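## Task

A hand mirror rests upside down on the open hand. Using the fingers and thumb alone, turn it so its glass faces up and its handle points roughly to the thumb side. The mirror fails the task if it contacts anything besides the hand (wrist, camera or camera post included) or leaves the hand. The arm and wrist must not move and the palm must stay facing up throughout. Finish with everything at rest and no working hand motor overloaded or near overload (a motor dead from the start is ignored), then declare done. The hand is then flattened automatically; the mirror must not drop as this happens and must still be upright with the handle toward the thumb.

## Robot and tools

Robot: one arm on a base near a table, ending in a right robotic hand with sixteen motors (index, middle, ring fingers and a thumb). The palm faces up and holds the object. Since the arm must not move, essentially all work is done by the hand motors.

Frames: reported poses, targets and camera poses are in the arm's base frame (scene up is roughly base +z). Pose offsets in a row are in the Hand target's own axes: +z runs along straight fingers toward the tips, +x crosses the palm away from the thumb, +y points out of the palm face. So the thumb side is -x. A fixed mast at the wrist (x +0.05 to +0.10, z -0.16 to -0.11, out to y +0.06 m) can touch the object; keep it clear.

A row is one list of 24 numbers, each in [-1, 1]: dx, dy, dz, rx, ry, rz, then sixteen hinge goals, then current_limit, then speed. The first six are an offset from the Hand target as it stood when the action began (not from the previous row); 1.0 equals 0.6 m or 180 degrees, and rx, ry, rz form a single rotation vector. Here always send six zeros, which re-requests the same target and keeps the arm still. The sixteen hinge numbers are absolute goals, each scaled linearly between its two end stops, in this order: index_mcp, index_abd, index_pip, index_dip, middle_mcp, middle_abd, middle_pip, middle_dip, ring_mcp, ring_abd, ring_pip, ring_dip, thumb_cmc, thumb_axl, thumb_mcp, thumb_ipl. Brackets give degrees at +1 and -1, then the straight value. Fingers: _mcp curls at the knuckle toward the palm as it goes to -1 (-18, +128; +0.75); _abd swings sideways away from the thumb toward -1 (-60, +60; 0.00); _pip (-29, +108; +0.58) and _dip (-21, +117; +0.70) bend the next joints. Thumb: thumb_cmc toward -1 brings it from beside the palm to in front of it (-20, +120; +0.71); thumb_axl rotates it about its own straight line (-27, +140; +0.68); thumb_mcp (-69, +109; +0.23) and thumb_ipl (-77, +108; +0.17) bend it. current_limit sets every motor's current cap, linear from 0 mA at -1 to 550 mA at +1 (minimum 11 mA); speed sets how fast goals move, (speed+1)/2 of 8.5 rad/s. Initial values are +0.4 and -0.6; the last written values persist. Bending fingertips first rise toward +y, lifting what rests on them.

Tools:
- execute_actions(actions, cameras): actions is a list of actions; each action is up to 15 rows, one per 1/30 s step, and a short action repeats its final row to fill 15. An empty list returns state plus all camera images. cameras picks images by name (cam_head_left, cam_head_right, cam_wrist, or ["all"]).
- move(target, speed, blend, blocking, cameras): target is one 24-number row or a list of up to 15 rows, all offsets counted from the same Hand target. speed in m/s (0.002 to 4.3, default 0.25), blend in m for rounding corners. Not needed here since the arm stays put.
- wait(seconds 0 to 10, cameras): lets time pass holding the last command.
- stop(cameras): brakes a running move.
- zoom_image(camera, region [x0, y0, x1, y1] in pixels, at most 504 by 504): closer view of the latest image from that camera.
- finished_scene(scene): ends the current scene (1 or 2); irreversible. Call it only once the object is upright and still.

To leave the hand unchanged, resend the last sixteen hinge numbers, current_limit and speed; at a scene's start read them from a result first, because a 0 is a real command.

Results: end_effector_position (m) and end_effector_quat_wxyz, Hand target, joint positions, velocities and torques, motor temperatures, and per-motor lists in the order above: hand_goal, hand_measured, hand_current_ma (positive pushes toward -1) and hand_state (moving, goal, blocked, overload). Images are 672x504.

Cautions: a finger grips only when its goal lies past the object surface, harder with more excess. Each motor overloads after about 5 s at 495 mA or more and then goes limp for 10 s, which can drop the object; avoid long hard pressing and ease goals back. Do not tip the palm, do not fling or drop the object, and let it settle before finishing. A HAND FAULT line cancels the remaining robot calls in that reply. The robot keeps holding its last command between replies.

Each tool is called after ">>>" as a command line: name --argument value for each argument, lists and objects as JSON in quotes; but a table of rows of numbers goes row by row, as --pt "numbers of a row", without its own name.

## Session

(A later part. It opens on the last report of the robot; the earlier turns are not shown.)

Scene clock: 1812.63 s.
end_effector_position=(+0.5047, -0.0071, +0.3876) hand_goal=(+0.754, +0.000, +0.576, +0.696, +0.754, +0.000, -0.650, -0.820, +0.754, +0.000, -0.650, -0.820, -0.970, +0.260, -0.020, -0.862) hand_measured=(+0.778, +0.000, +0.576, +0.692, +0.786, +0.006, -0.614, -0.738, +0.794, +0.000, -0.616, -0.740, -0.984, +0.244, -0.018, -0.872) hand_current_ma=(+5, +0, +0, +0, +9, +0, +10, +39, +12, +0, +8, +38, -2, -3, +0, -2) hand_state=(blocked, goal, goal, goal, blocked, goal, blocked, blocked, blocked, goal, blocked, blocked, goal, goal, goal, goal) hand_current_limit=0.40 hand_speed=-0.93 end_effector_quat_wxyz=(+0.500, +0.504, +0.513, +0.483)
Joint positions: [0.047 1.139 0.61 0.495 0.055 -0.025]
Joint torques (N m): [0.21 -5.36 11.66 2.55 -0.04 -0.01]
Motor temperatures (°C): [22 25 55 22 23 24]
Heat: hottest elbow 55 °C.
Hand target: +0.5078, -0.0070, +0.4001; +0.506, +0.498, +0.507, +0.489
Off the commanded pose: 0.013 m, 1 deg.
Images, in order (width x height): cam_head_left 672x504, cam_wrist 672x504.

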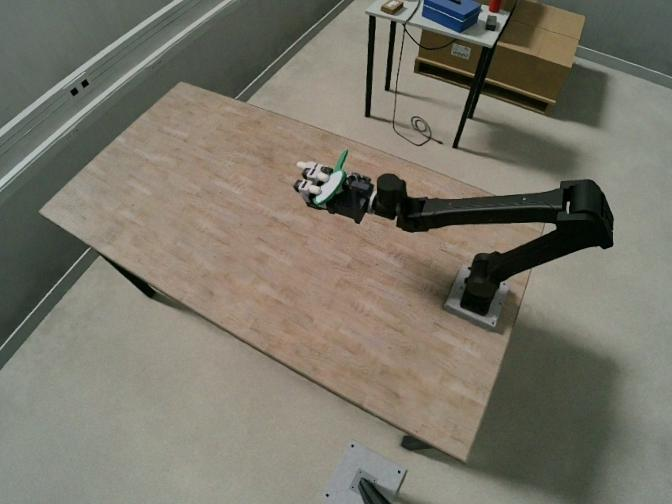

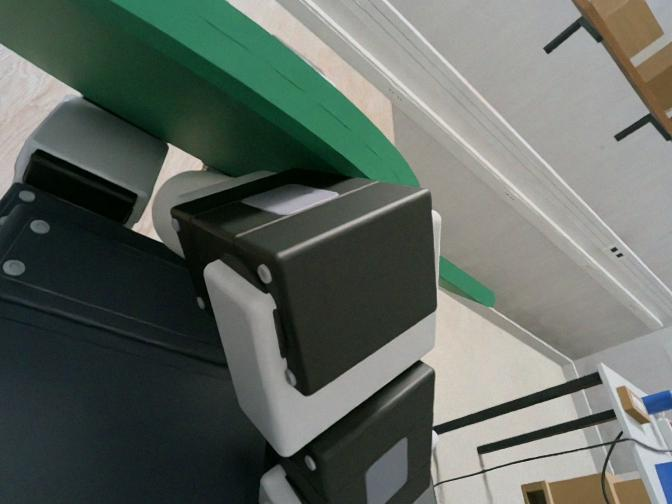

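>>> execute_actions --actions '[[[0,0,0,0,0,0,0.754,0,0.576,0.696,0.754,0,-0.63,-0.74,0.754,0,-0.63,-0.74,-0.971,0.206,0.06,-0.96,0.4,-0.9]],[[0,0,0,0,0,0,0.754,0,0.576,0.696,0.754,0,-0.75,-0.4,0.754,0,-0.75,-0.4,-0.971,0.206,0.06,-0.96,0.4,-0.9]],[[0,0,0,0,0,0,0.754,0,0.576,0.696,0.754,0,-0.93,-0.15,0.754,0,-0.93,-0.15,-0.971,0.206,0.06,-0.96,0.4,-0.9]],[[0,0,0,0,0,0,0.754,0,0.576,0.696,0.754,0,-0.93,-0.35,0.754,0,-0.93,-0.35,-0.971,0.206,0.06,-0.96,0.4,-0.9]]]' --cameras '["cam_head_left","cam_wrist"]'

>>> zoom_image --camera "cam_head_left" --region '[280, 140, 380, 215]'

>>> zoom_image --camera "cam_wrist" --region '[0, 0, 500, 300]'

Scene clock: 1933.53 s.
end_effector_position=(+0.5047, -0.0071, +0.3876) hand_goal=(+0.754, +0.000, +0.576, +0.696, +0.754, +0.000, -0.930, -0.350, +0.754, +0.000, -0.930, -0.350, -0.970, +0.206, +0.060, -0.960) hand_measured=(+0.778, +0.000, +0.576, +0.692, +0.786, +0.006, -0.906, -0.354, +0.794, +0.000, -0.916, -0.354, -0.984, +0.206, +0.058, -0.958) hand_current_ma=(+5, +0, +0, +0, +9, +0, +5, +0, +12, +0, +2, +0, -2, +0, +0, +0) hand_state=(blocked, goal, goal, goal, blocked, goal, blocked, goal, blocked, goal, goal, goal, goal, goal, goal, goal) hand_current_limit=0.40 hand_speed=-0.90 end_effector_quat_wxyz=(+0.500, +0.504, +0.513, +0.483)
Joint positions: [0.047 1.139 0.61 0.495 0.055 -0.025]
Joint torques (N m): [-0.09 -5.36 11.7 2.48 -0.06 -0.01]
Motor temperatures (°C): [22 25 56 22 23 24]
Heat: hottest elbow 56 °C.
Hand target: +0.5078, -0.0070, +0.4001; +0.506, +0.498, +0.507, +0.489
Off the commanded pose: 0.013 m, 1 deg.
Images, in order (width x height): cam_head_left 672x504, cam_wrist 672x504.

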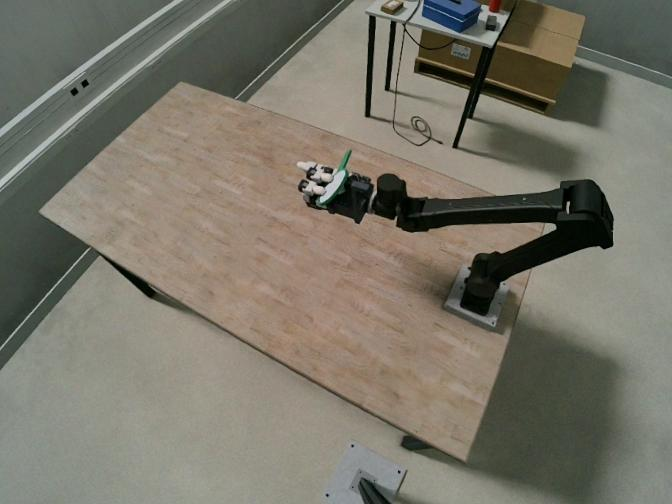

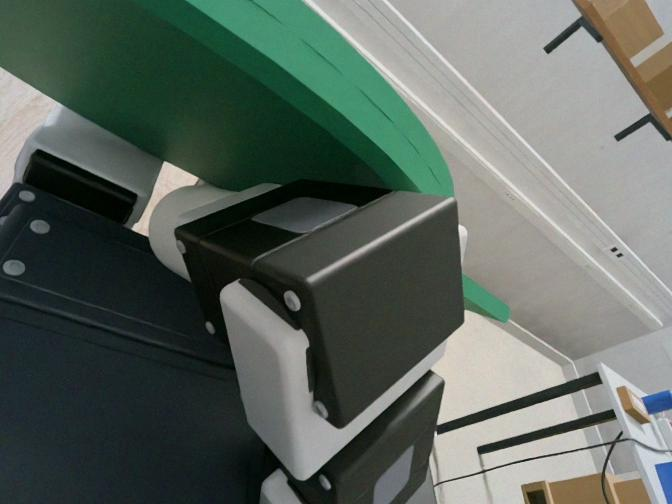

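Scaled by 5.040 from the camera's 672x504 image, which has a finer 960x720 frame.

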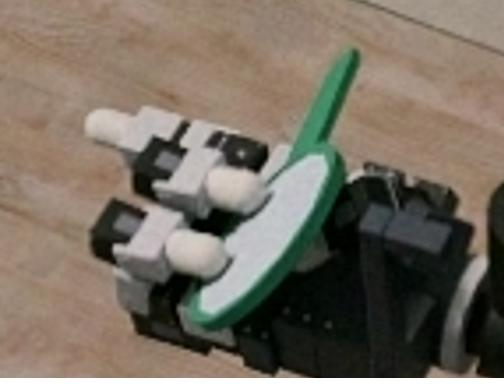

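Scaled by 1.008 from the camera's 672x504 image, which has a finer 960x720 frame.

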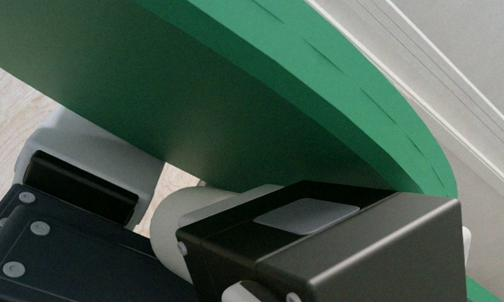

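>>> execute_actions --actions '[[[0,0,0,0,0,0,0.754,0,0.576,0.696,0.754,0,-0.93,-0.5,0.754,0,-0.93,-0.5,-0.971,0.206,0.06,-0.96,0.4,-0.9]],[[0,0,0,0,0,0,0.754,0,0.576,0.696,0.754,0,-0.92,-0.68,0.754,0,-0.92,-0.68,-0.971,0.206,0.06,-0.96,0.4,-0.9]]]' --cameras '["cam_head_left","cam_wrist"]'

>>> zoom_image --camera "cam_head_left" --region '[280, 140, 380, 215]'

>>> zoom_image --camera "cam_wrist" --region '[0, 0, 500, 300]'

Scene clock: 1954.23 s.
end_effector_position=(+0.5047, -0.0071, +0.3876) hand_goal=(+0.754, +0.000, +0.576, +0.696, +0.754, +0.000, -0.920, -0.680, +0.754, +0.000, -0.920, -0.680, -0.970, +0.206, +0.060, -0.960) hand_measured=(+0.778, +0.000, +0.576, +0.692, +0.786, +0.006, -0.826, -0.532, +0.794, +0.000, -0.836, -0.536, -0.986, +0.206, +0.058, -0.958) hand_current_ma=(+5, +0, +0, +0, +9, +0, +50, +113, +12, +0, +41, +108, -2, +0, +0, +0) hand_state=(blocked, goal, goal, goal, blocked, goal, blocked, blocked, blocked, goal, blocked, blocked, goal, goal, goal, goal) hand_current_limit=0.40 hand_speed=-0.90 end_effector_quat_wxyz=(+0.500, +0.504, +0.513, +0.483)
Joint positions: [0.047 1.139 0.61 0.495 0.055 -0.025]
Joint torques (N m): [0.09 -5.54 11.62 2.51 -0.06 -0.02]
Motor temperatures (°C): [22 25 56 22 23 24]
Heat: hottest elbow 56 °C.
Hand target: +0.5078, -0.0070, +0.4001; +0.506, +0.498, +0.507, +0.489
Off the commanded pose: 0.013 m, 1 deg.
Images, in order (width x height): cam_head_left 672x504, cam_wrist 672x504.

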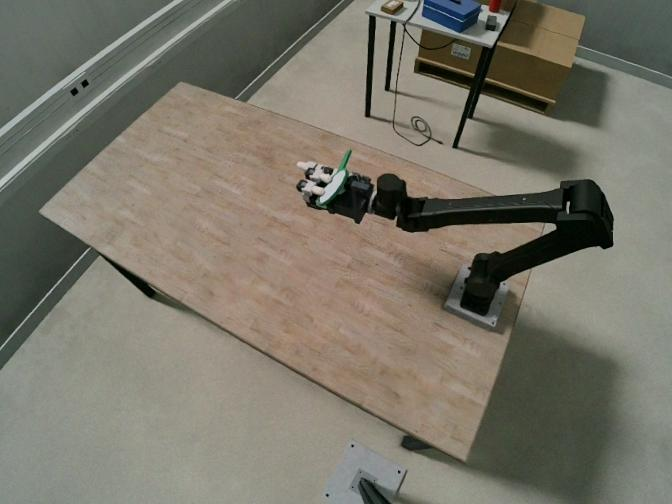

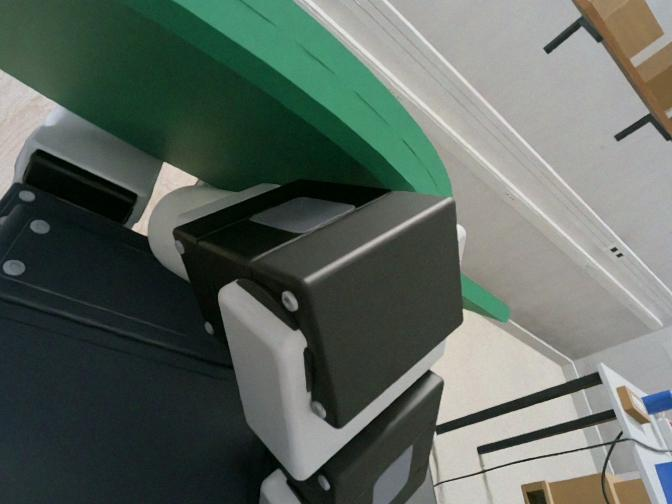

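Scaled by 5.040 from the camera's 672x504 image, which has a finer 960x720 frame.

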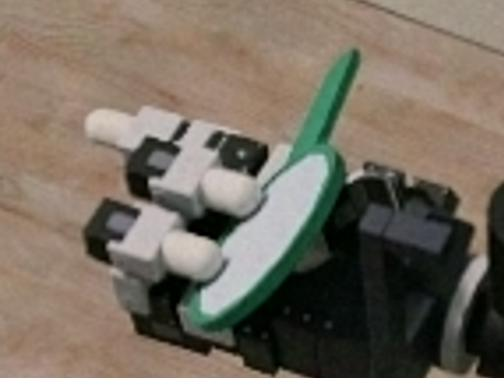

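Scaled by 1.008 from the camera's 672x504 image, which has a finer 960x720 frame.

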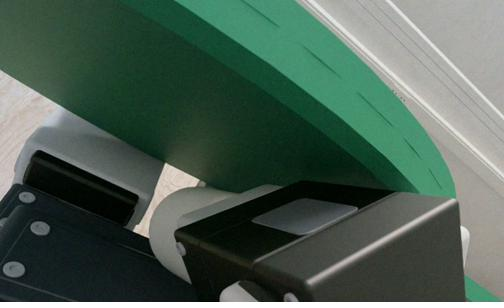

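>>> execute_actions --actions '[[[0,0,0,0,0,0,0.754,0,0.576,0.696,0.754,0,-0.82,-0.8,0.754,0,-0.82,-0.8,-0.971,0.233,0.02,-0.91,0.4,-0.92]],[[0,0,0,0,0,0,0.754,0,0.576,0.696,0.754,0,-0.72,-0.9,0.754,0,-0.72,-0.9,-0.971,0.26,-0.021,-0.862,0.4,-0.92]]]' --cameras '["cam_head_left","cam_wrist"]'

>>> zoom_image --camera "cam_head_left" --region '[280, 140, 380, 215]'

>>> zoom_image --camera "cam_wrist" --region '[0, 0, 500, 300]'

Scene clock: 1971.87 s.
end_effector_position=(+0.5047, -0.0071, +0.3876) hand_goal=(+0.754, +0.000, +0.576, +0.696, +0.754, +0.000, -0.720, -0.900, +0.754, +0.000, -0.720, -0.900, -0.970, +0.260, -0.020, -0.862) hand_measured=(+0.778, +0.000, +0.576, +0.692, +0.786, +0.004, -0.674, -0.790, +0.792, +0.000, -0.676, -0.790, -0.986, +0.250, -0.022, -0.870) hand_current_ma=(+5, +0, +0, +0, +9, +0, +15, +66, +11, +0, +13, +68, -2, -1, +0, -1) hand_state=(blocked, goal, goal, goal, blocked, goal, blocked, blocked, blocked, goal, blocked, blocked, goal, goal, goal, goal) hand_current_limit=0.40 hand_speed=-0.92 end_effector_quat_wxyz=(+0.500, +0.504, +0.513, +0.483)
Joint positions: [0.047 1.139 0.61 0.495 0.055 -0.025]
Joint torques (N m): [-0.15 -5.25 11.7 2.54 -0.06 -0.01]
Motor temperatures (°C): [22 25 56 22 23 24]
Heat: hottest elbow 56 °C.
Hand target: +0.5078, -0.0070, +0.4001; +0.506, +0.498, +0.507, +0.489
Off the commanded pose: 0.013 m, 1 deg.
Images, in order (width x height): cam_head_left 672x504, cam_wrist 672x504.

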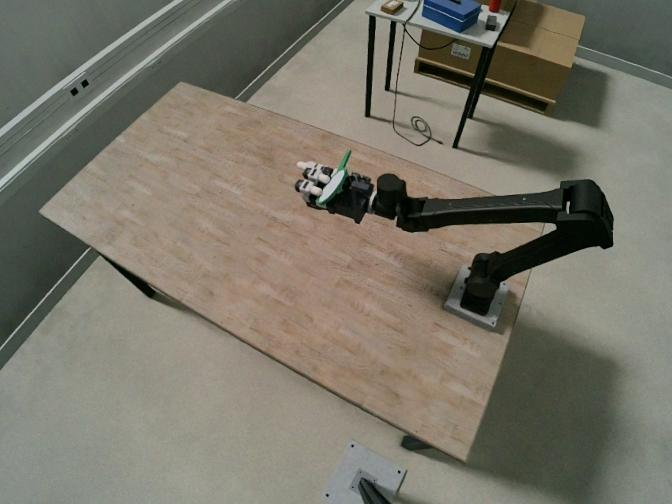

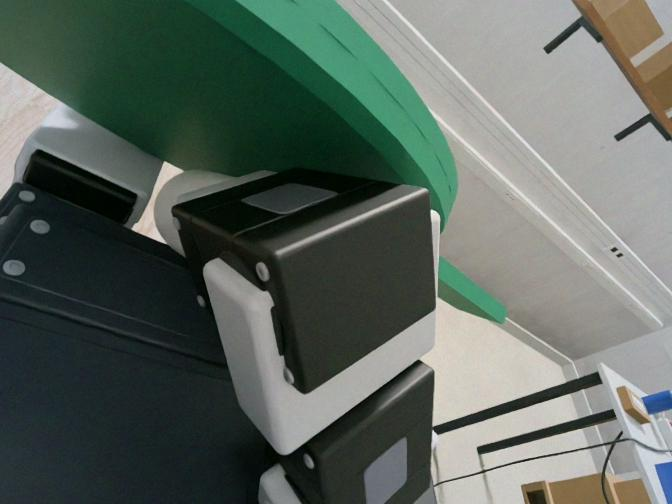

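Scaled by 5.040 from the camera's 672x504 image, which has a finer 960x720 frame.

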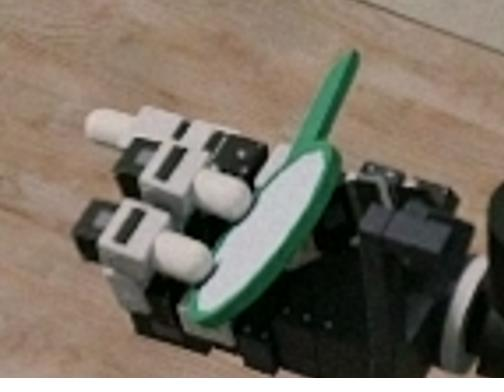

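Scaled by 1.008 from the camera's 672x504 image, which has a finer 960x720 frame.

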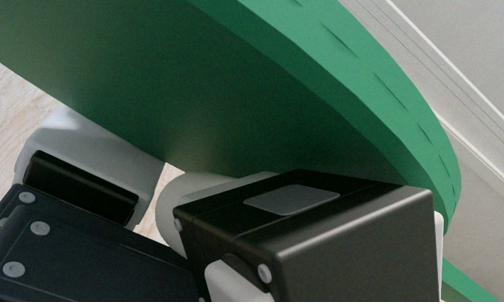

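>>> execute_actions --actions '[[[0,0,0,0,0,0,0.754,0,0.576,0.696,0.754,0,-0.66,-0.6,0.754,0,-0.66,-0.6,-0.971,0.26,-0.021,-0.862,0.4,-0.88]],[[0,0,0,0,0,0,0.754,0,0.576,0.696,0.754,0,-0.68,-0.2,0.754,0,-0.68,-0.2,-0.971,0.263,0.1,-0.92,0.4,-0.88]],[[0,0,0,0,0,0,0.754,0,0.576,0.696,0.754,0,-0.70,0.2,0.754,0,-0.70,0.2,-0.971,0.30,0.24,-0.92,0.4,-0.9]]]' --cameras '["cam_head_left","cam_wrist"]'

>>> zoom_image --camera "cam_head_left" --region '[280, 140, 380, 215]'

>>> zoom_image --camera "cam_wrist" --region '[0, 0, 500, 300]'

Scene clock: 2016.57 s.
end_effector_position=(+0.5047, -0.0071, +0.3876) hand_goal=(+0.754, +0.000, +0.576, +0.696, +0.754, +0.000, -0.700, +0.200, +0.754, +0.000, -0.700, +0.200, -0.970, +0.300, +0.240, -0.920) hand_measured=(+0.778, +0.000, +0.576, +0.692, +0.786, +0.004, -0.692, +0.194, +0.792, +0.000, -0.692, +0.194, -0.986, +0.292, +0.216, -0.922) hand_current_ma=(+5, +0, +0, +0, +9, +0, +1, +0, +11, +0, +1, +0, -2, -1, -7, +0) hand_state=(blocked, goal, goal, goal, blocked, goal, goal, goal, blocked, goal, goal, goal, goal, goal, blocked, goal) hand_current_limit=0.40 hand_speed=-0.90 end_effector_quat_wxyz=(+0.500, +0.504, +0.513, +0.483)
Joint positions: [0.047 1.139 0.61 0.495 0.055 -0.025]
Joint torques (N m): [0.26 -5.42 11.69 2.52 -0.07 -0.02]
Motor temperatures (°C): [22 25 56 22 23 24]
Heat: hottest elbow 56 °C.
Hand target: +0.5078, -0.0070, +0.4001; +0.506, +0.498, +0.507, +0.489
Off the commanded pose: 0.013 m, 1 deg.
Images, in order (width x height): cam_head_left 672x504, cam_wrist 672x504.

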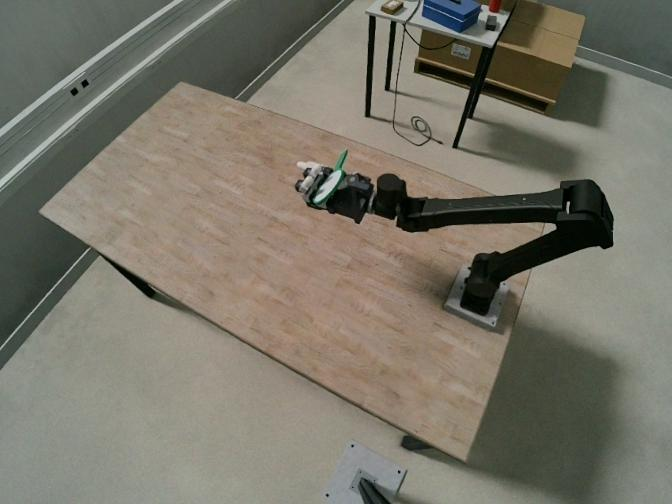

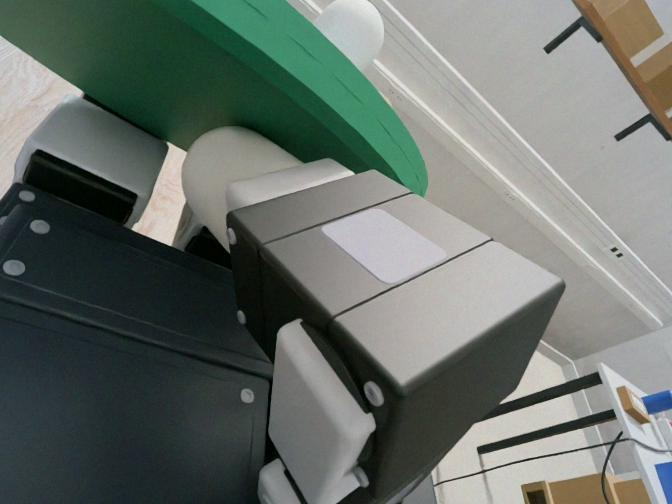

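Scaled by 5.040 from the camera's 672x504 image, which has a finer 960x720 frame.

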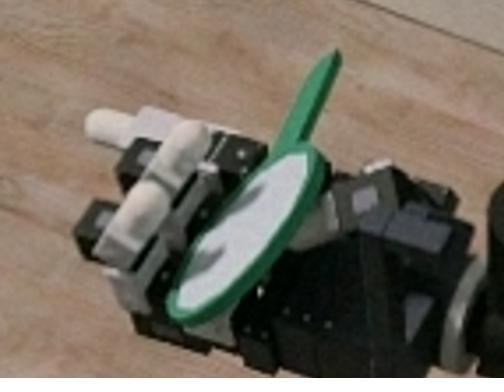

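Scaled by 1.008 from the camera's 672x504 image, which has a finer 960x720 frame.

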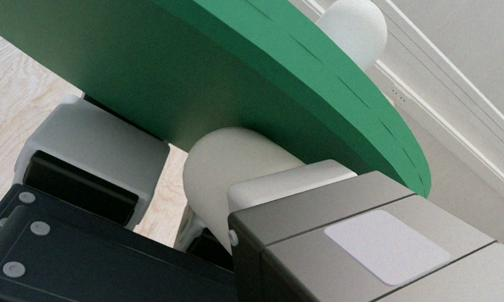

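>>> execute_actions --actions '[[[0,0,0,0,0,0,0.754,0,0.576,0.696,0.85,0,-0.70,0.3,0.85,0,-0.70,0.3,-0.971,0.30,0.22,-0.92,0.4,-0.93]],[[0,0,0,0,0,0,0.754,0,0.576,0.696,0.95,0,-0.70,0.3,0.95,0,-0.70,0.3,-0.971,0.30,0.22,-0.92,0.4,-0.93]]]' --cameras '["cam_head_left","cam_wrist"]'

>>> zoom_image --camera "cam_head_left" --region '[280, 140, 380, 215]'

>>> zoom_image --camera "cam_wrist" --region '[0, 0, 500, 300]'

Scene clock: 2033.73 s.
end_effector_position=(+0.5047, -0.0071, +0.3876) hand_goal=(+0.754, +0.000, +0.576, +0.696, +0.950, +0.000, -0.700, +0.300, +0.950, +0.000, -0.700, +0.300, -0.970, +0.300, +0.220, -0.920) hand_measured=(+0.778, +0.000, +0.576, +0.692, +0.960, +0.004, -0.692, +0.294, +0.962, +0.000, -0.692, +0.294, -0.986, +0.292, +0.214, -0.922) hand_current_ma=(+5, +0, +0, +0, +1, +0, +1, +0, +2, +0, +1, +0, -2, -1, -1, +0) hand_state=(blocked, goal, goal, goal, goal, goal, goal, goal, goal, goal, goal, goal, goal, goal, goal, goal) hand_current_limit=0.40 hand_speed=-0.93 end_effector_quat_wxyz=(+0.500, +0.504, +0.513, +0.483)
Joint positions: [0.047 1.139 0.61 0.495 0.055 -0.025]
Joint torques (N m): [0.09 -5.54 11.66 2.59 -0.05 -0.01]
Motor temperatures (°C): [22 25 56 22 23 24]
Heat: hottest elbow 56 °C.
Hand target: +0.5078, -0.0070, +0.4001; +0.506, +0.498, +0.507, +0.489
Off the commanded pose: 0.013 m, 1 deg.
Images, in order (width x height): cam_head_left 672x504, cam_wrist 672x504.

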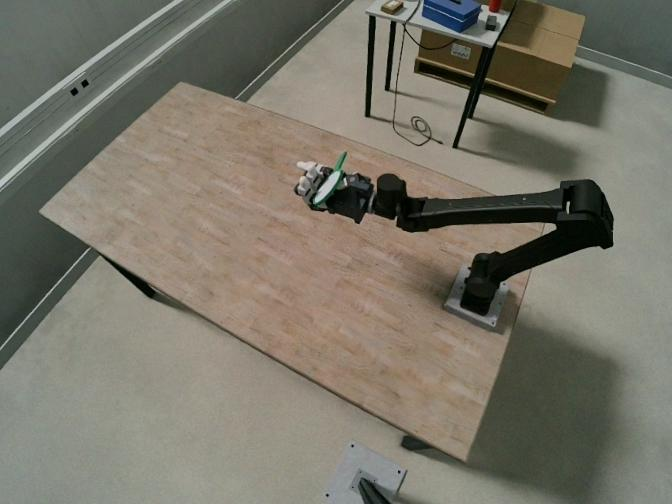

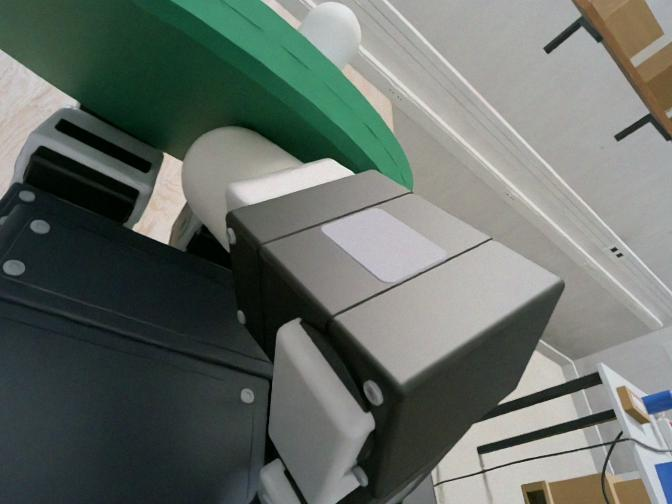

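Scaled by 5.040 from the camera's 672x504 image, which has a finer 960x720 frame.

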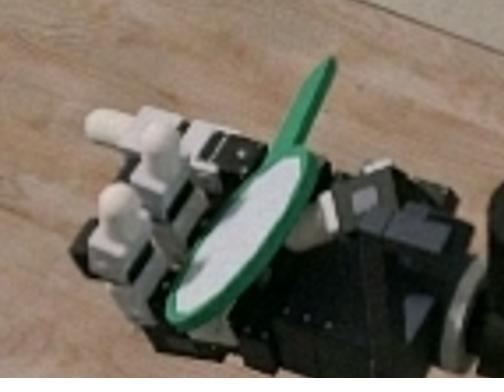

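Scaled by 1.008 from the camera's 672x504 image, which has a finer 960x720 frame.

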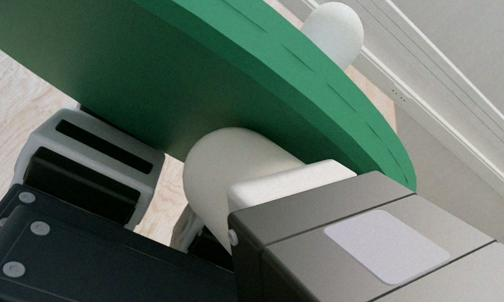

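>>> execute_actions --actions '[[[0,0,0,0,0,0,0.754,0,0.576,0.696,1.0,0,-0.70,0.4,1.0,0,-0.70,0.4,-0.971,0.31,0.18,-0.89,0.4,-0.93]],[[0,0,0,0,0,0,0.754,0,0.576,0.696,1.0,0,-0.70,0.4,1.0,0,-0.70,0.4,-0.971,0.33,0.10,-0.84,0.4,-0.93]]]' --cameras '["cam_head_left","cam_wrist"]'

>>> zoom_image --camera "cam_head_left" --region '[280, 140, 380, 215]'

>>> zoom_image --camera "cam_wrist" --region '[0, 0, 500, 300]'

Scene clock: 2049.67 s.
end_effector_position=(+0.5047, -0.0071, +0.3876) hand_goal=(+0.754, +0.000, +0.576, +0.696, +1.000, +0.000, -0.700, +0.400, +1.000, +0.000, -0.700, +0.400, -0.970, +0.330, +0.100, -0.840) hand_measured=(+0.778, +0.000, +0.576, +0.692, +1.000, +0.004, -0.692, +0.394, +1.000, +0.000, -0.692, +0.394, -0.986, +0.320, +0.102, -0.848) hand_current_ma=(+5, +0, +0, +0, +0, +0, +1, +0, +0, +0, +1, +0, -2, -1, +0, -1) hand_state=(blocked, goal, goal, goal, goal, goal, goal, goal, goal, goal, goal, goal, goal, goal, goal, goal) hand_current_limit=0.40 hand_speed=-0.93 end_effector_quat_wxyz=(+0.500, +0.504, +0.513, +0.483)
Joint positions: [0.047 1.139 0.61 0.495 0.055 -0.025]
Joint torques (N m): [0.03 -5.6 11.69 2.56 -0.04 -0.02]
Motor temperatures (°C): [22 25 56 22 23 24]
Heat: hottest elbow 56 °C.
Hand target: +0.5078, -0.0070, +0.4001; +0.506, +0.498, +0.507, +0.489
Off the commanded pose: 0.013 m, 1 deg.
Images, in order (width x height): cam_head_left 672x504, cam_wrist 672x504.

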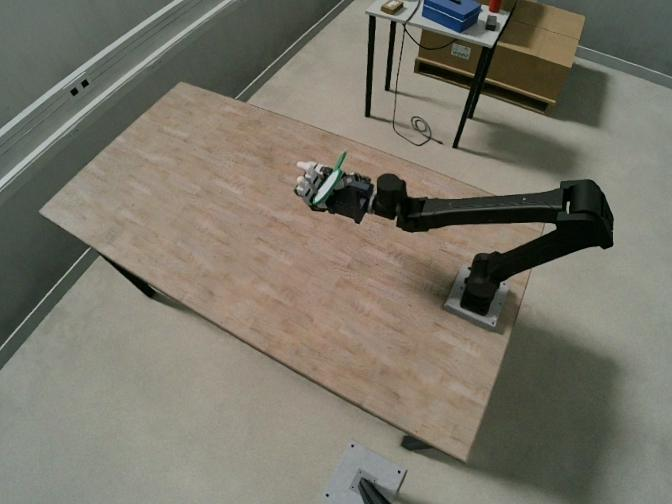

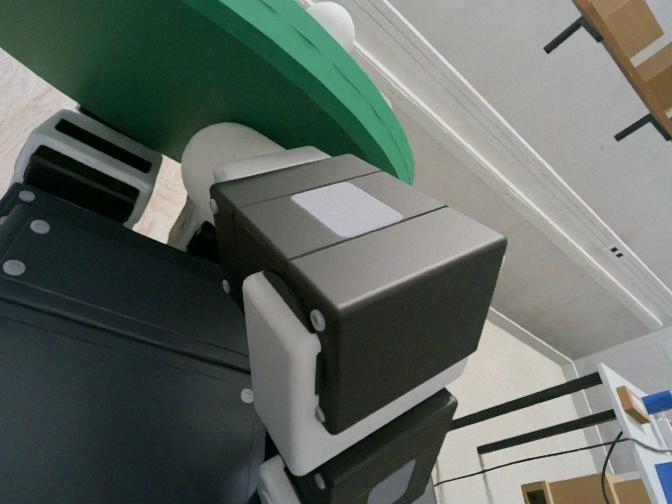

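Scaled by 5.040 from the camera's 672x504 image, which has a finer 960x720 frame.

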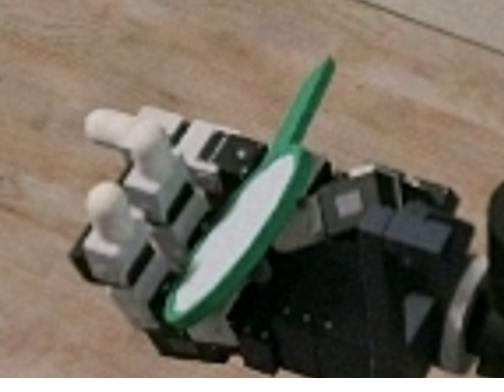

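Scaled by 1.008 from the camera's 672x504 image, which has a finer 960x720 frame.

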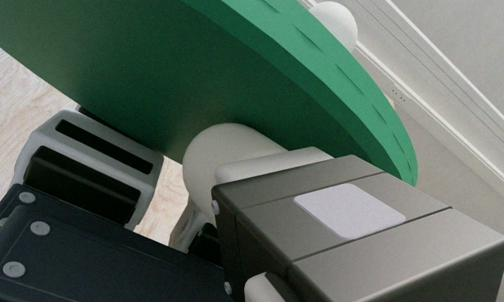

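>>> execute_actions --actions '[[[0,0,0,0,0,0,0.754,0,0.576,0.696,1.0,0,-0.70,0.4,1.0,0,-0.70,0.4,-0.971,0.38,0.10,-0.76,0.4,-0.92]],[[0,0,0,0,0,0,0.754,0,0.576,0.696,1.0,0,-0.70,0.45,1.0,0,-0.70,0.45,-0.971,0.451,0.10,-0.64,0.4,-0.92]],[[0,0,0,0,0,0,0.754,0,0.576,0.696,1.0,0,-0.70,0.45,1.0,0,-0.70,0.45,-0.971,0.50,0.10,-0.52,0.4,-0.92]]]' --cameras '["cam_head_left","cam_wrist"]'

>>> zoom_image --camera "cam_head_left" --region '[280, 140, 380, 215]'

>>> zoom_image --camera "cam_wrist" --region '[0, 0, 500, 300]'

Scene clock: 2072.90 s.
end_effector_position=(+0.5047, -0.0071, +0.3876) hand_goal=(+0.754, +0.000, +0.576, +0.696, +1.000, +0.000, -0.700, +0.450, +1.000, +0.000, -0.700, +0.450, -0.970, +0.500, +0.100, -0.520) hand_measured=(+0.778, +0.000, +0.576, +0.692, +1.000, +0.004, -0.692, +0.444, +1.000, +0.000, -0.692, +0.444, -0.986, +0.490, +0.096, -0.530) hand_current_ma=(+5, +0, +0, +0, +0, +0, +1, +0, +0, +0, +1, +0, -2, -1, +0, -2) hand_state=(blocked, goal, goal, goal, goal, goal, goal, goal, goal, goal, goal, goal, goal, goal, goal, goal) hand_current_limit=0.40 hand_speed=-0.92 end_effector_quat_wxyz=(+0.500, +0.504, +0.513, +0.483)
Joint positions: [0.047 1.139 0.61 0.495 0.055 -0.025]
Joint torques (N m): [0.21 -5.13 11.77 2.55 -0.09 -0.01]
Motor temperatures (°C): [22 25 56 22 23 24]
Heat: hottest elbow 56 °C.
Hand target: +0.5078, -0.0070, +0.4001; +0.506, +0.498, +0.507, +0.489
Off the commanded pose: 0.013 m, 1 deg.
Images, in order (width x height): cam_head_left 672x504, cam_wrist 672x504.

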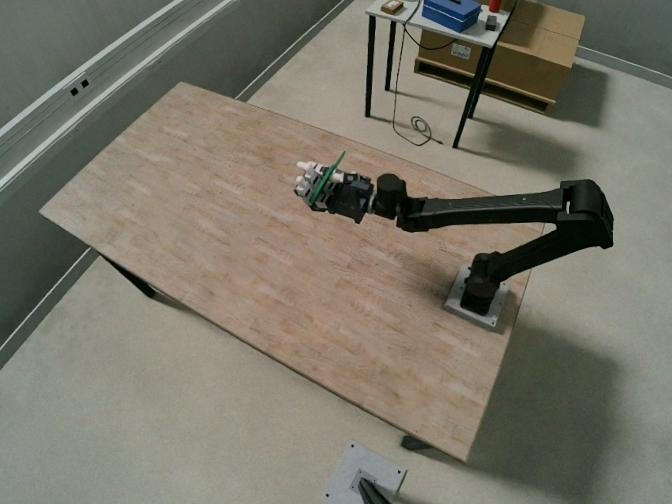

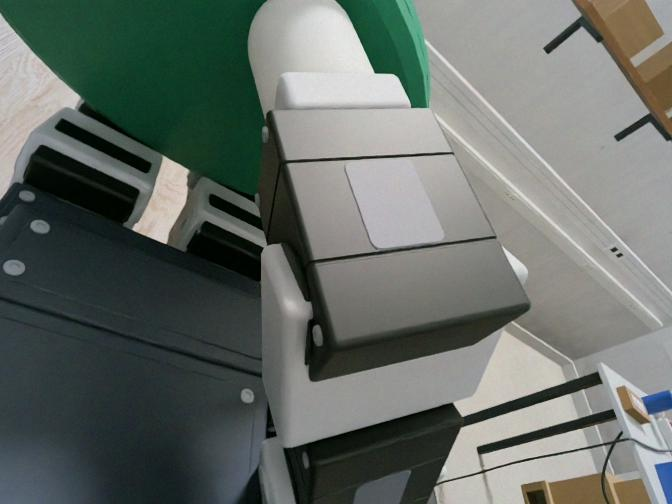

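Scaled by 5.040 from the camera's 672x504 image, which has a finer 960x720 frame.

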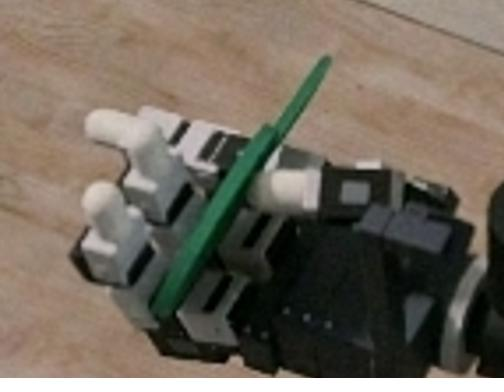

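Scaled by 1.008 from the camera's 672x504 image, which has a finer 960x720 frame.

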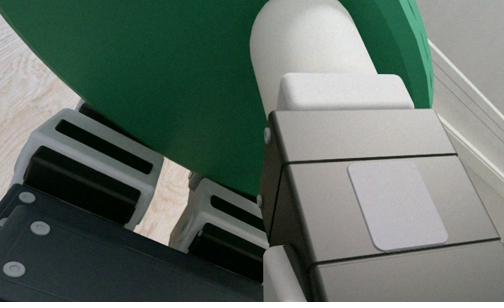

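>>> execute_actions --actions '[[[0,0,0,0,0,0,0.754,0,0.576,0.696,1.0,0,-0.70,0.3,1.0,0,-0.70,0.3,-0.971,0.46,0.11,-0.62,0.4,-0.92]],[[0,0,0,0,0,0,0.754,0,0.576,0.696,1.0,0,-0.75,0.2,1.0,0,-0.75,0.2,-0.971,0.40,0.18,-0.76,0.4,-0.92]],[[0,0,0,0,0,0,0.754,0,0.576,0.696,1.0,0,-0.75,0.2,1.0,0,-0.75,0.2,-0.971,0.34,0.22,-0.87,0.4,-0.92]]]' --cameras '["cam_head_left","cam_wrist"]'

>>> zoom_image --camera "cam_head_left" --region '[280, 140, 380, 215]'

>>> zoom_image --camera "cam_wrist" --region '[0, 0, 500, 300]'

Scene clock: 2154.80 s.
end_effector_position=(+0.5047, -0.0071, +0.3876) hand_goal=(+0.754, +0.000, +0.576, +0.696, +1.000, +0.000, -0.750, +0.200, +1.000, +0.000, -0.750, +0.200, -0.970, +0.340, +0.220, -0.870) hand_measured=(+0.778, +0.000, +0.576, +0.692, +1.000, +0.004, -0.740, +0.206, +1.000, +0.000, -0.740, +0.206, -0.986, +0.340, +0.214, -0.868) hand_current_ma=(+5, +0, +0, +0, +0, +0, +1, +0, +0, +0, +1, +0, -2, +0, -1, +0) hand_state=(blocked, goal, goal, goal, goal, goal, goal, goal, goal, goal, goal, goal, goal, goal, goal, goal) hand_current_limit=0.40 hand_speed=-0.92 end_effector_quat_wxyz=(+0.500, +0.504, +0.513, +0.483)
Joint positions: [0.047 1.139 0.61 0.495 0.055 -0.025]
Joint torques (N m): [0.21 -5.48 11.64 2.58 -0.07 -0.03]
Motor temperatures (°C): [22 25 56 22 23 24]
Heat: hottest elbow 56 °C.
Hand target: +0.5078, -0.0070, +0.4001; +0.506, +0.498, +0.507, +0.489
Off the commanded pose: 0.013 m, 1 deg.
Images, in order (width x height): cam_head_left 672x504, cam_wrist 672x504.

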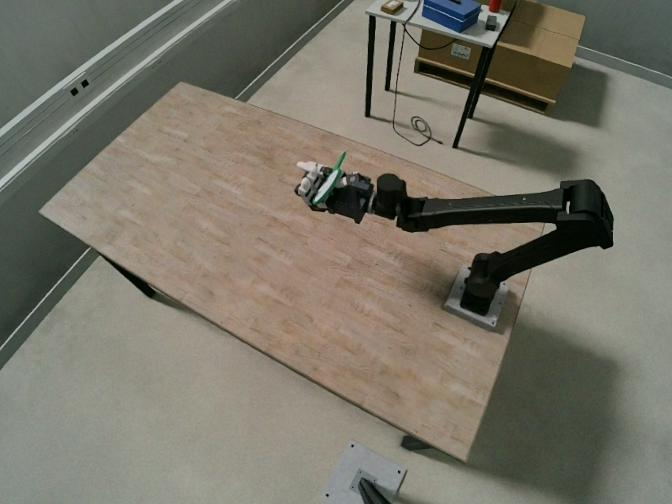

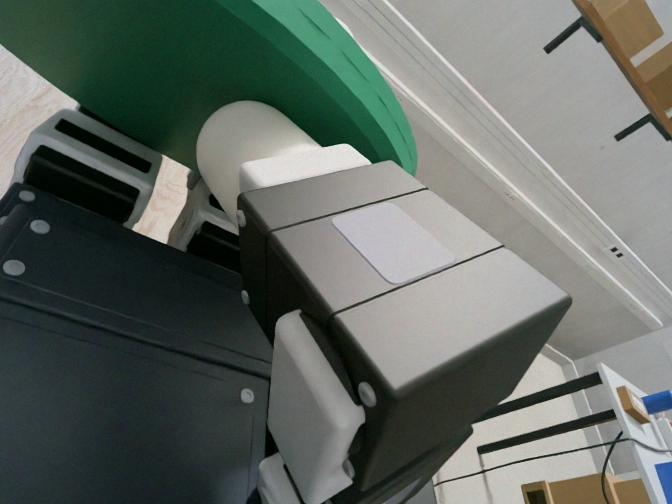

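Scaled by 5.040 from the camera's 672x504 image, which has a finer 960x720 frame.

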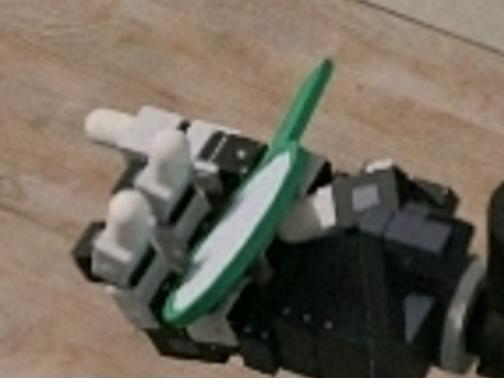

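Scaled by 1.008 from the camera's 672x504 image, which has a finer 960x720 frame.

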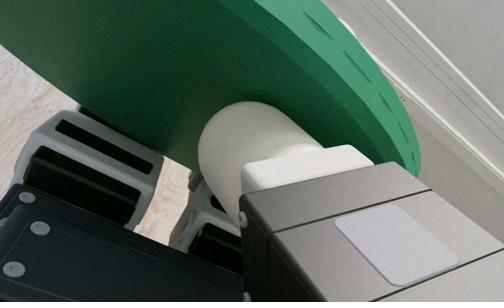

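>>> execute_actions --actions '[[[0,0,0,0,0,0,0.754,0,0.576,0.696,1.0,0,-0.80,0.15,1.0,0,-0.80,0.15,-0.971,0.30,0.22,-0.93,0.4,-0.92]],[[0,0,0,0,0,0,0.754,0,0.576,0.696,1.0,0,-0.80,0.15,1.0,0,-0.80,0.15,-0.971,0.25,0.18,-0.98,0.4,-0.92]]]' --cameras '["cam_head_left","cam_wrist"]'

>>> zoom_image --camera "cam_head_left" --region '[280, 140, 380, 215]'

>>> zoom_image --camera "cam_wrist" --region '[0, 0, 500, 300]'

Scene clock: 2165.90 s.
end_effector_position=(+0.5047, -0.0071, +0.3876) hand_goal=(+0.754, +0.000, +0.576, +0.696, +1.000, +0.000, -0.800, +0.150, +1.000, +0.000, -0.800, +0.150, -0.970, +0.250, +0.180, -0.980) hand_measured=(+0.778, +0.000, +0.576, +0.692, +1.000, +0.004, -0.790, +0.156, +1.000, +0.000, -0.790, +0.156, -0.986, +0.252, +0.180, -0.978) hand_current_ma=(+5, +0, +0, +0, +0, +0, +1, +0, +0, +0, +1, +0, -2, +0, +0, +0) hand_state=(blocked, goal, goal, goal, goal, goal, goal, goal, goal, goal, goal, goal, goal, goal, goal, goal) hand_current_limit=0.40 hand_speed=-0.92 end_effector_quat_wxyz=(+0.500, +0.504, +0.513, +0.483)
Joint positions: [0.047 1.139 0.61 0.495 0.055 -0.025]
Joint torques (N m): [0.21 -5.42 11.6 2.5 -0.06 -0.02]
Motor temperatures (°C): [22 25 56 22 23 24]
Heat: hottest elbow 56 °C.
Hand target: +0.5078, -0.0070, +0.4001; +0.506, +0.498, +0.507, +0.489
Off the commanded pose: 0.013 m, 1 deg.
Images, in order (width x height): cam_head_left 672x504, cam_wrist 672x504.

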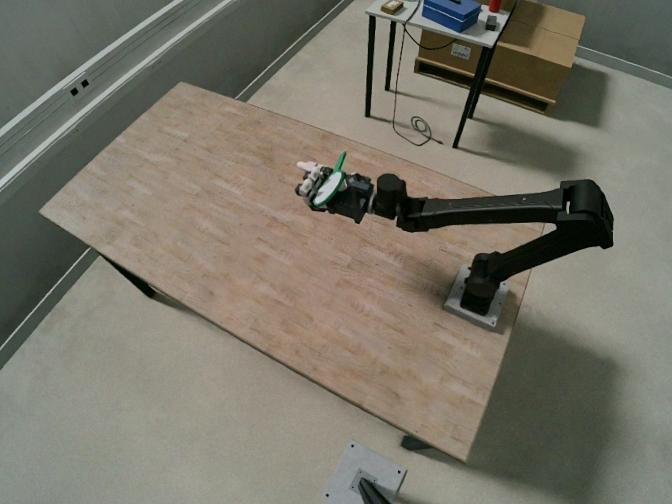

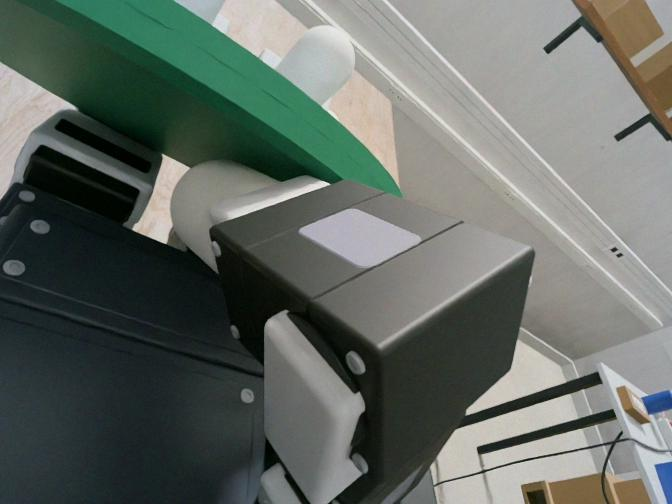

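Scaled by 5.040 from the camera's 672x504 image, which has a finer 960x720 frame.

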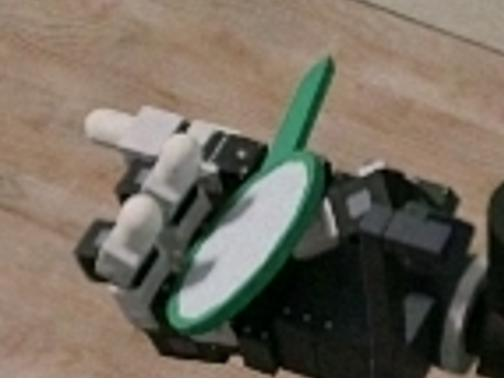

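Scaled by 1.008 from the camera's 672x504 image, which has a finer 960x720 frame.

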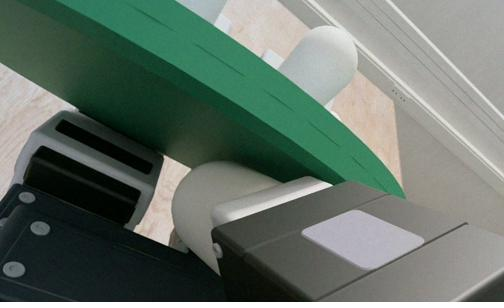

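>>> execute_actions --actions '[[[0,0,0,0,0,0,0.754,0,0.576,0.696,1.0,0,-0.80,0.15,1.0,0,-0.80,0.15,-0.971,0.225,0.12,-0.975,0.4,-0.92]],[[0,0,0,0,0,0,0.754,0,0.576,0.696,1.0,0,-0.80,0.15,1.0,0,-0.80,0.15,-0.971,0.206,0.05,-0.96,0.4,-0.92]]]' --cameras '["cam_head_left","cam_wrist"]'

>>> zoom_image --camera "cam_head_left" --region '[280, 140, 380, 215]'

>>> zoom_image --camera "cam_wrist" --region '[0, 0, 500, 300]'

Scene clock: 2178.60 s.
end_effector_position=(+0.5047, -0.0071, +0.3876) hand_goal=(+0.754, +0.000, +0.576, +0.696, +1.000, +0.000, -0.800, +0.150, +1.000, +0.000, -0.800, +0.150, -0.970, +0.206, +0.050, -0.960) hand_measured=(+0.778, +0.000, +0.576, +0.692, +1.000, +0.004, -0.790, +0.156, +1.000, +0.000, -0.790, +0.156, -0.974, +0.208, +0.050, -0.964) hand_current_ma=(+5, +0, +0, +0, +0, +0, +1, +0, +0, +0, +1, +0, +0, +0, +0, +0) hand_state=(blocked, goal, goal, goal, goal, goal, goal, goal, goal, goal, goal, goal, goal, goal, goal, goal) hand_current_limit=0.40 hand_speed=-0.92 end_effector_quat_wxyz=(+0.500, +0.504, +0.513, +0.483)
Joint positions: [0.047 1.139 0.61 0.495 0.055 -0.025]
Joint torques (N m): [0.15 -5.42 11.59 2.59 -0.06 -0.04]
Motor temperatures (°C): [22 25 56 22 23 24]
Heat: hottest elbow 56 °C.
Hand target: +0.5078, -0.0070, +0.4001; +0.506, +0.498, +0.507, +0.489
Off the commanded pose: 0.013 m, 1 deg.
Images, in order (width x height): cam_head_left 672x504, cam_wrist 672x504.

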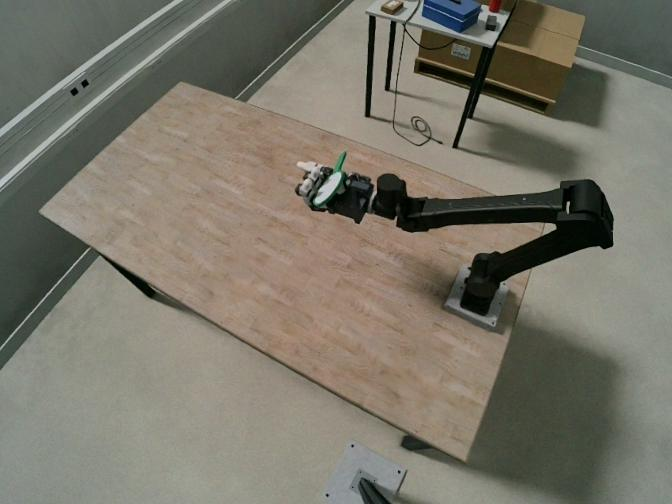

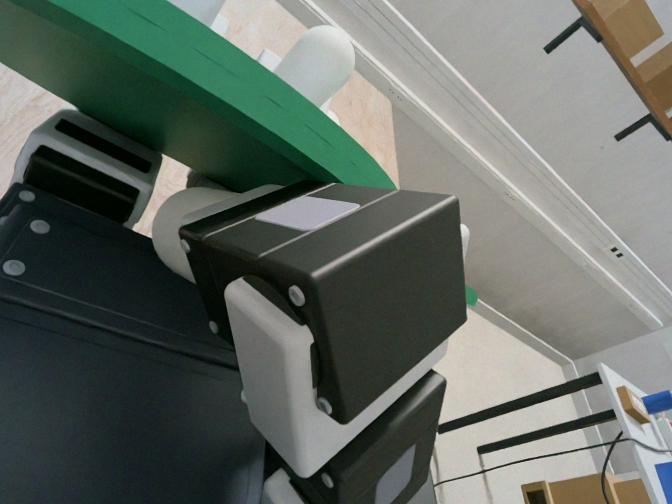

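Scaled by 5.040 from the camera's 672x504 image, which has a finer 960x720 frame.

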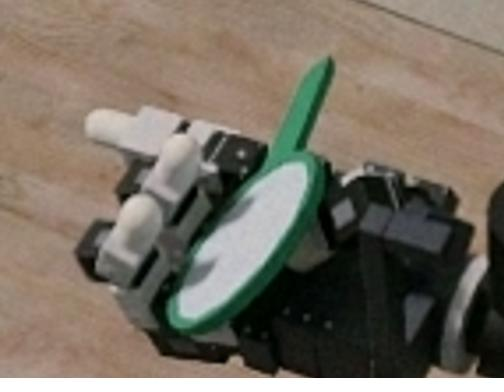

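Scaled by 1.008 from the camera's 672x504 image, which has a finer 960x720 frame.

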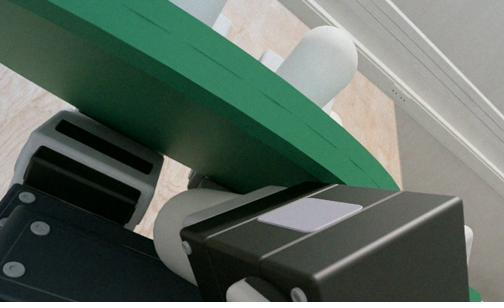

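>>> execute_actions --actions '[[[0,0,0,0,0,0,0.754,0,0.576,0.696,1.0,0,-0.80,0.15,1.0,0,-0.80,0.15,-0.786,0.160,-0.052,-0.968,0.4,-0.93]]]' --cameras '["cam_head_left","cam_wrist"]'

>>> zoom_image --camera "cam_head_left" --region '[280, 140, 380, 215]'

>>> zoom_image --camera "cam_wrist" --region '[0, 0, 500, 300]'

Scene clock: 2286.97 s.
end_effector_position=(+0.5047, -0.0071, +0.3876) hand_goal=(+0.754, +0.000, +0.576, +0.696, +1.000, +0.000, -0.800, +0.150, +1.000, +0.000, -0.800, +0.150, -0.786, +0.160, -0.052, -0.968) hand_measured=(+0.778, +0.000, +0.576, +0.692, +1.000, +0.004, -0.790, +0.156, +1.000, +0.000, -0.790, +0.156, -0.810, +0.162, -0.054, -0.966) hand_current_ma=(+5, +0, +0, +0, +0, +0, +1, +0, +0, +0, +1, +0, -5, +0, +0, +0) hand_state=(blocked, goal, goal, goal, goal, goal, goal, goal, goal, goal, goal, goal, blocked, goal, goal, goal) hand_current_limit=0.40 hand_speed=-0.93 end_effector_quat_wxyz=(+0.500, +0.504, +0.513, +0.483)
Joint positions: [0.047 1.139 0.61 0.495 0.055 -0.025]
Joint torques (N m): [0.32 -5.25 11.67 2.51 -0.06 -0.03]
Motor temperatures (°C): [22 25 56 22 23 24]
Heat: hottest elbow 56 °C.
Hand target: +0.5078, -0.0070, +0.4001; +0.506, +0.498, +0.507, +0.489
Off the commanded pose: 0.013 m, 1 deg.
Images, in order (width x height): cam_head_left 672x504, cam_wrist 672x504.

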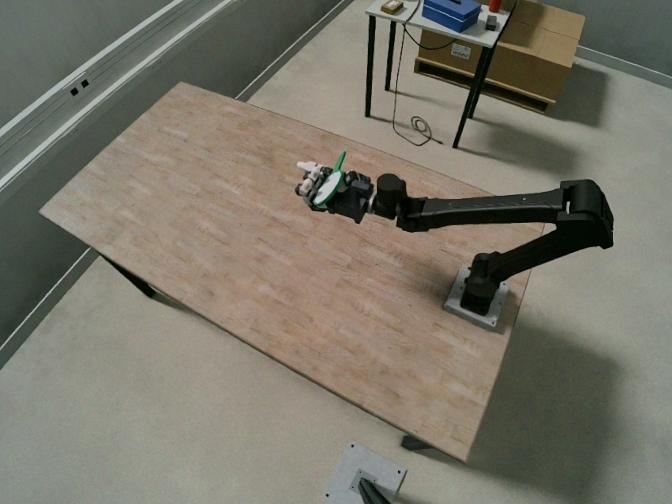

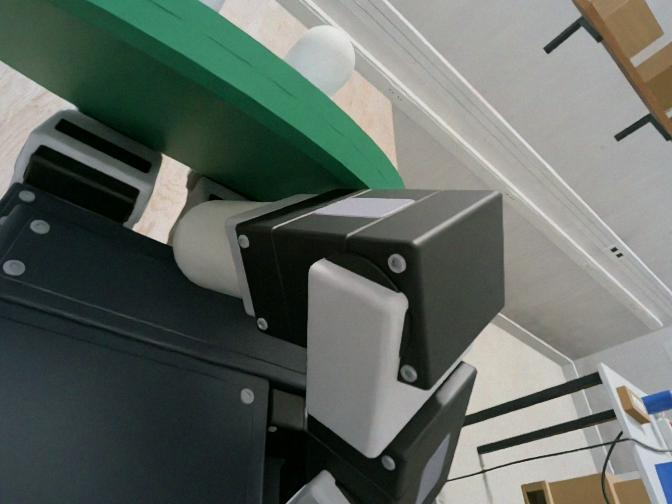

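Scaled by 5.040 from the camera's 672x504 image, which has a finer 960x720 frame.

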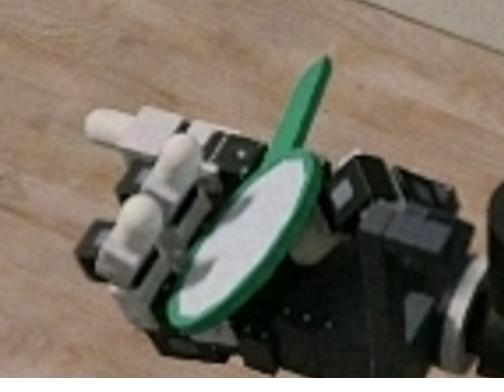

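Scaled by 1.008 from the camera's 672x504 image, which has a finer 960x720 frame.

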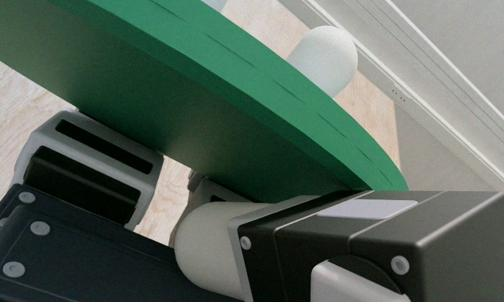

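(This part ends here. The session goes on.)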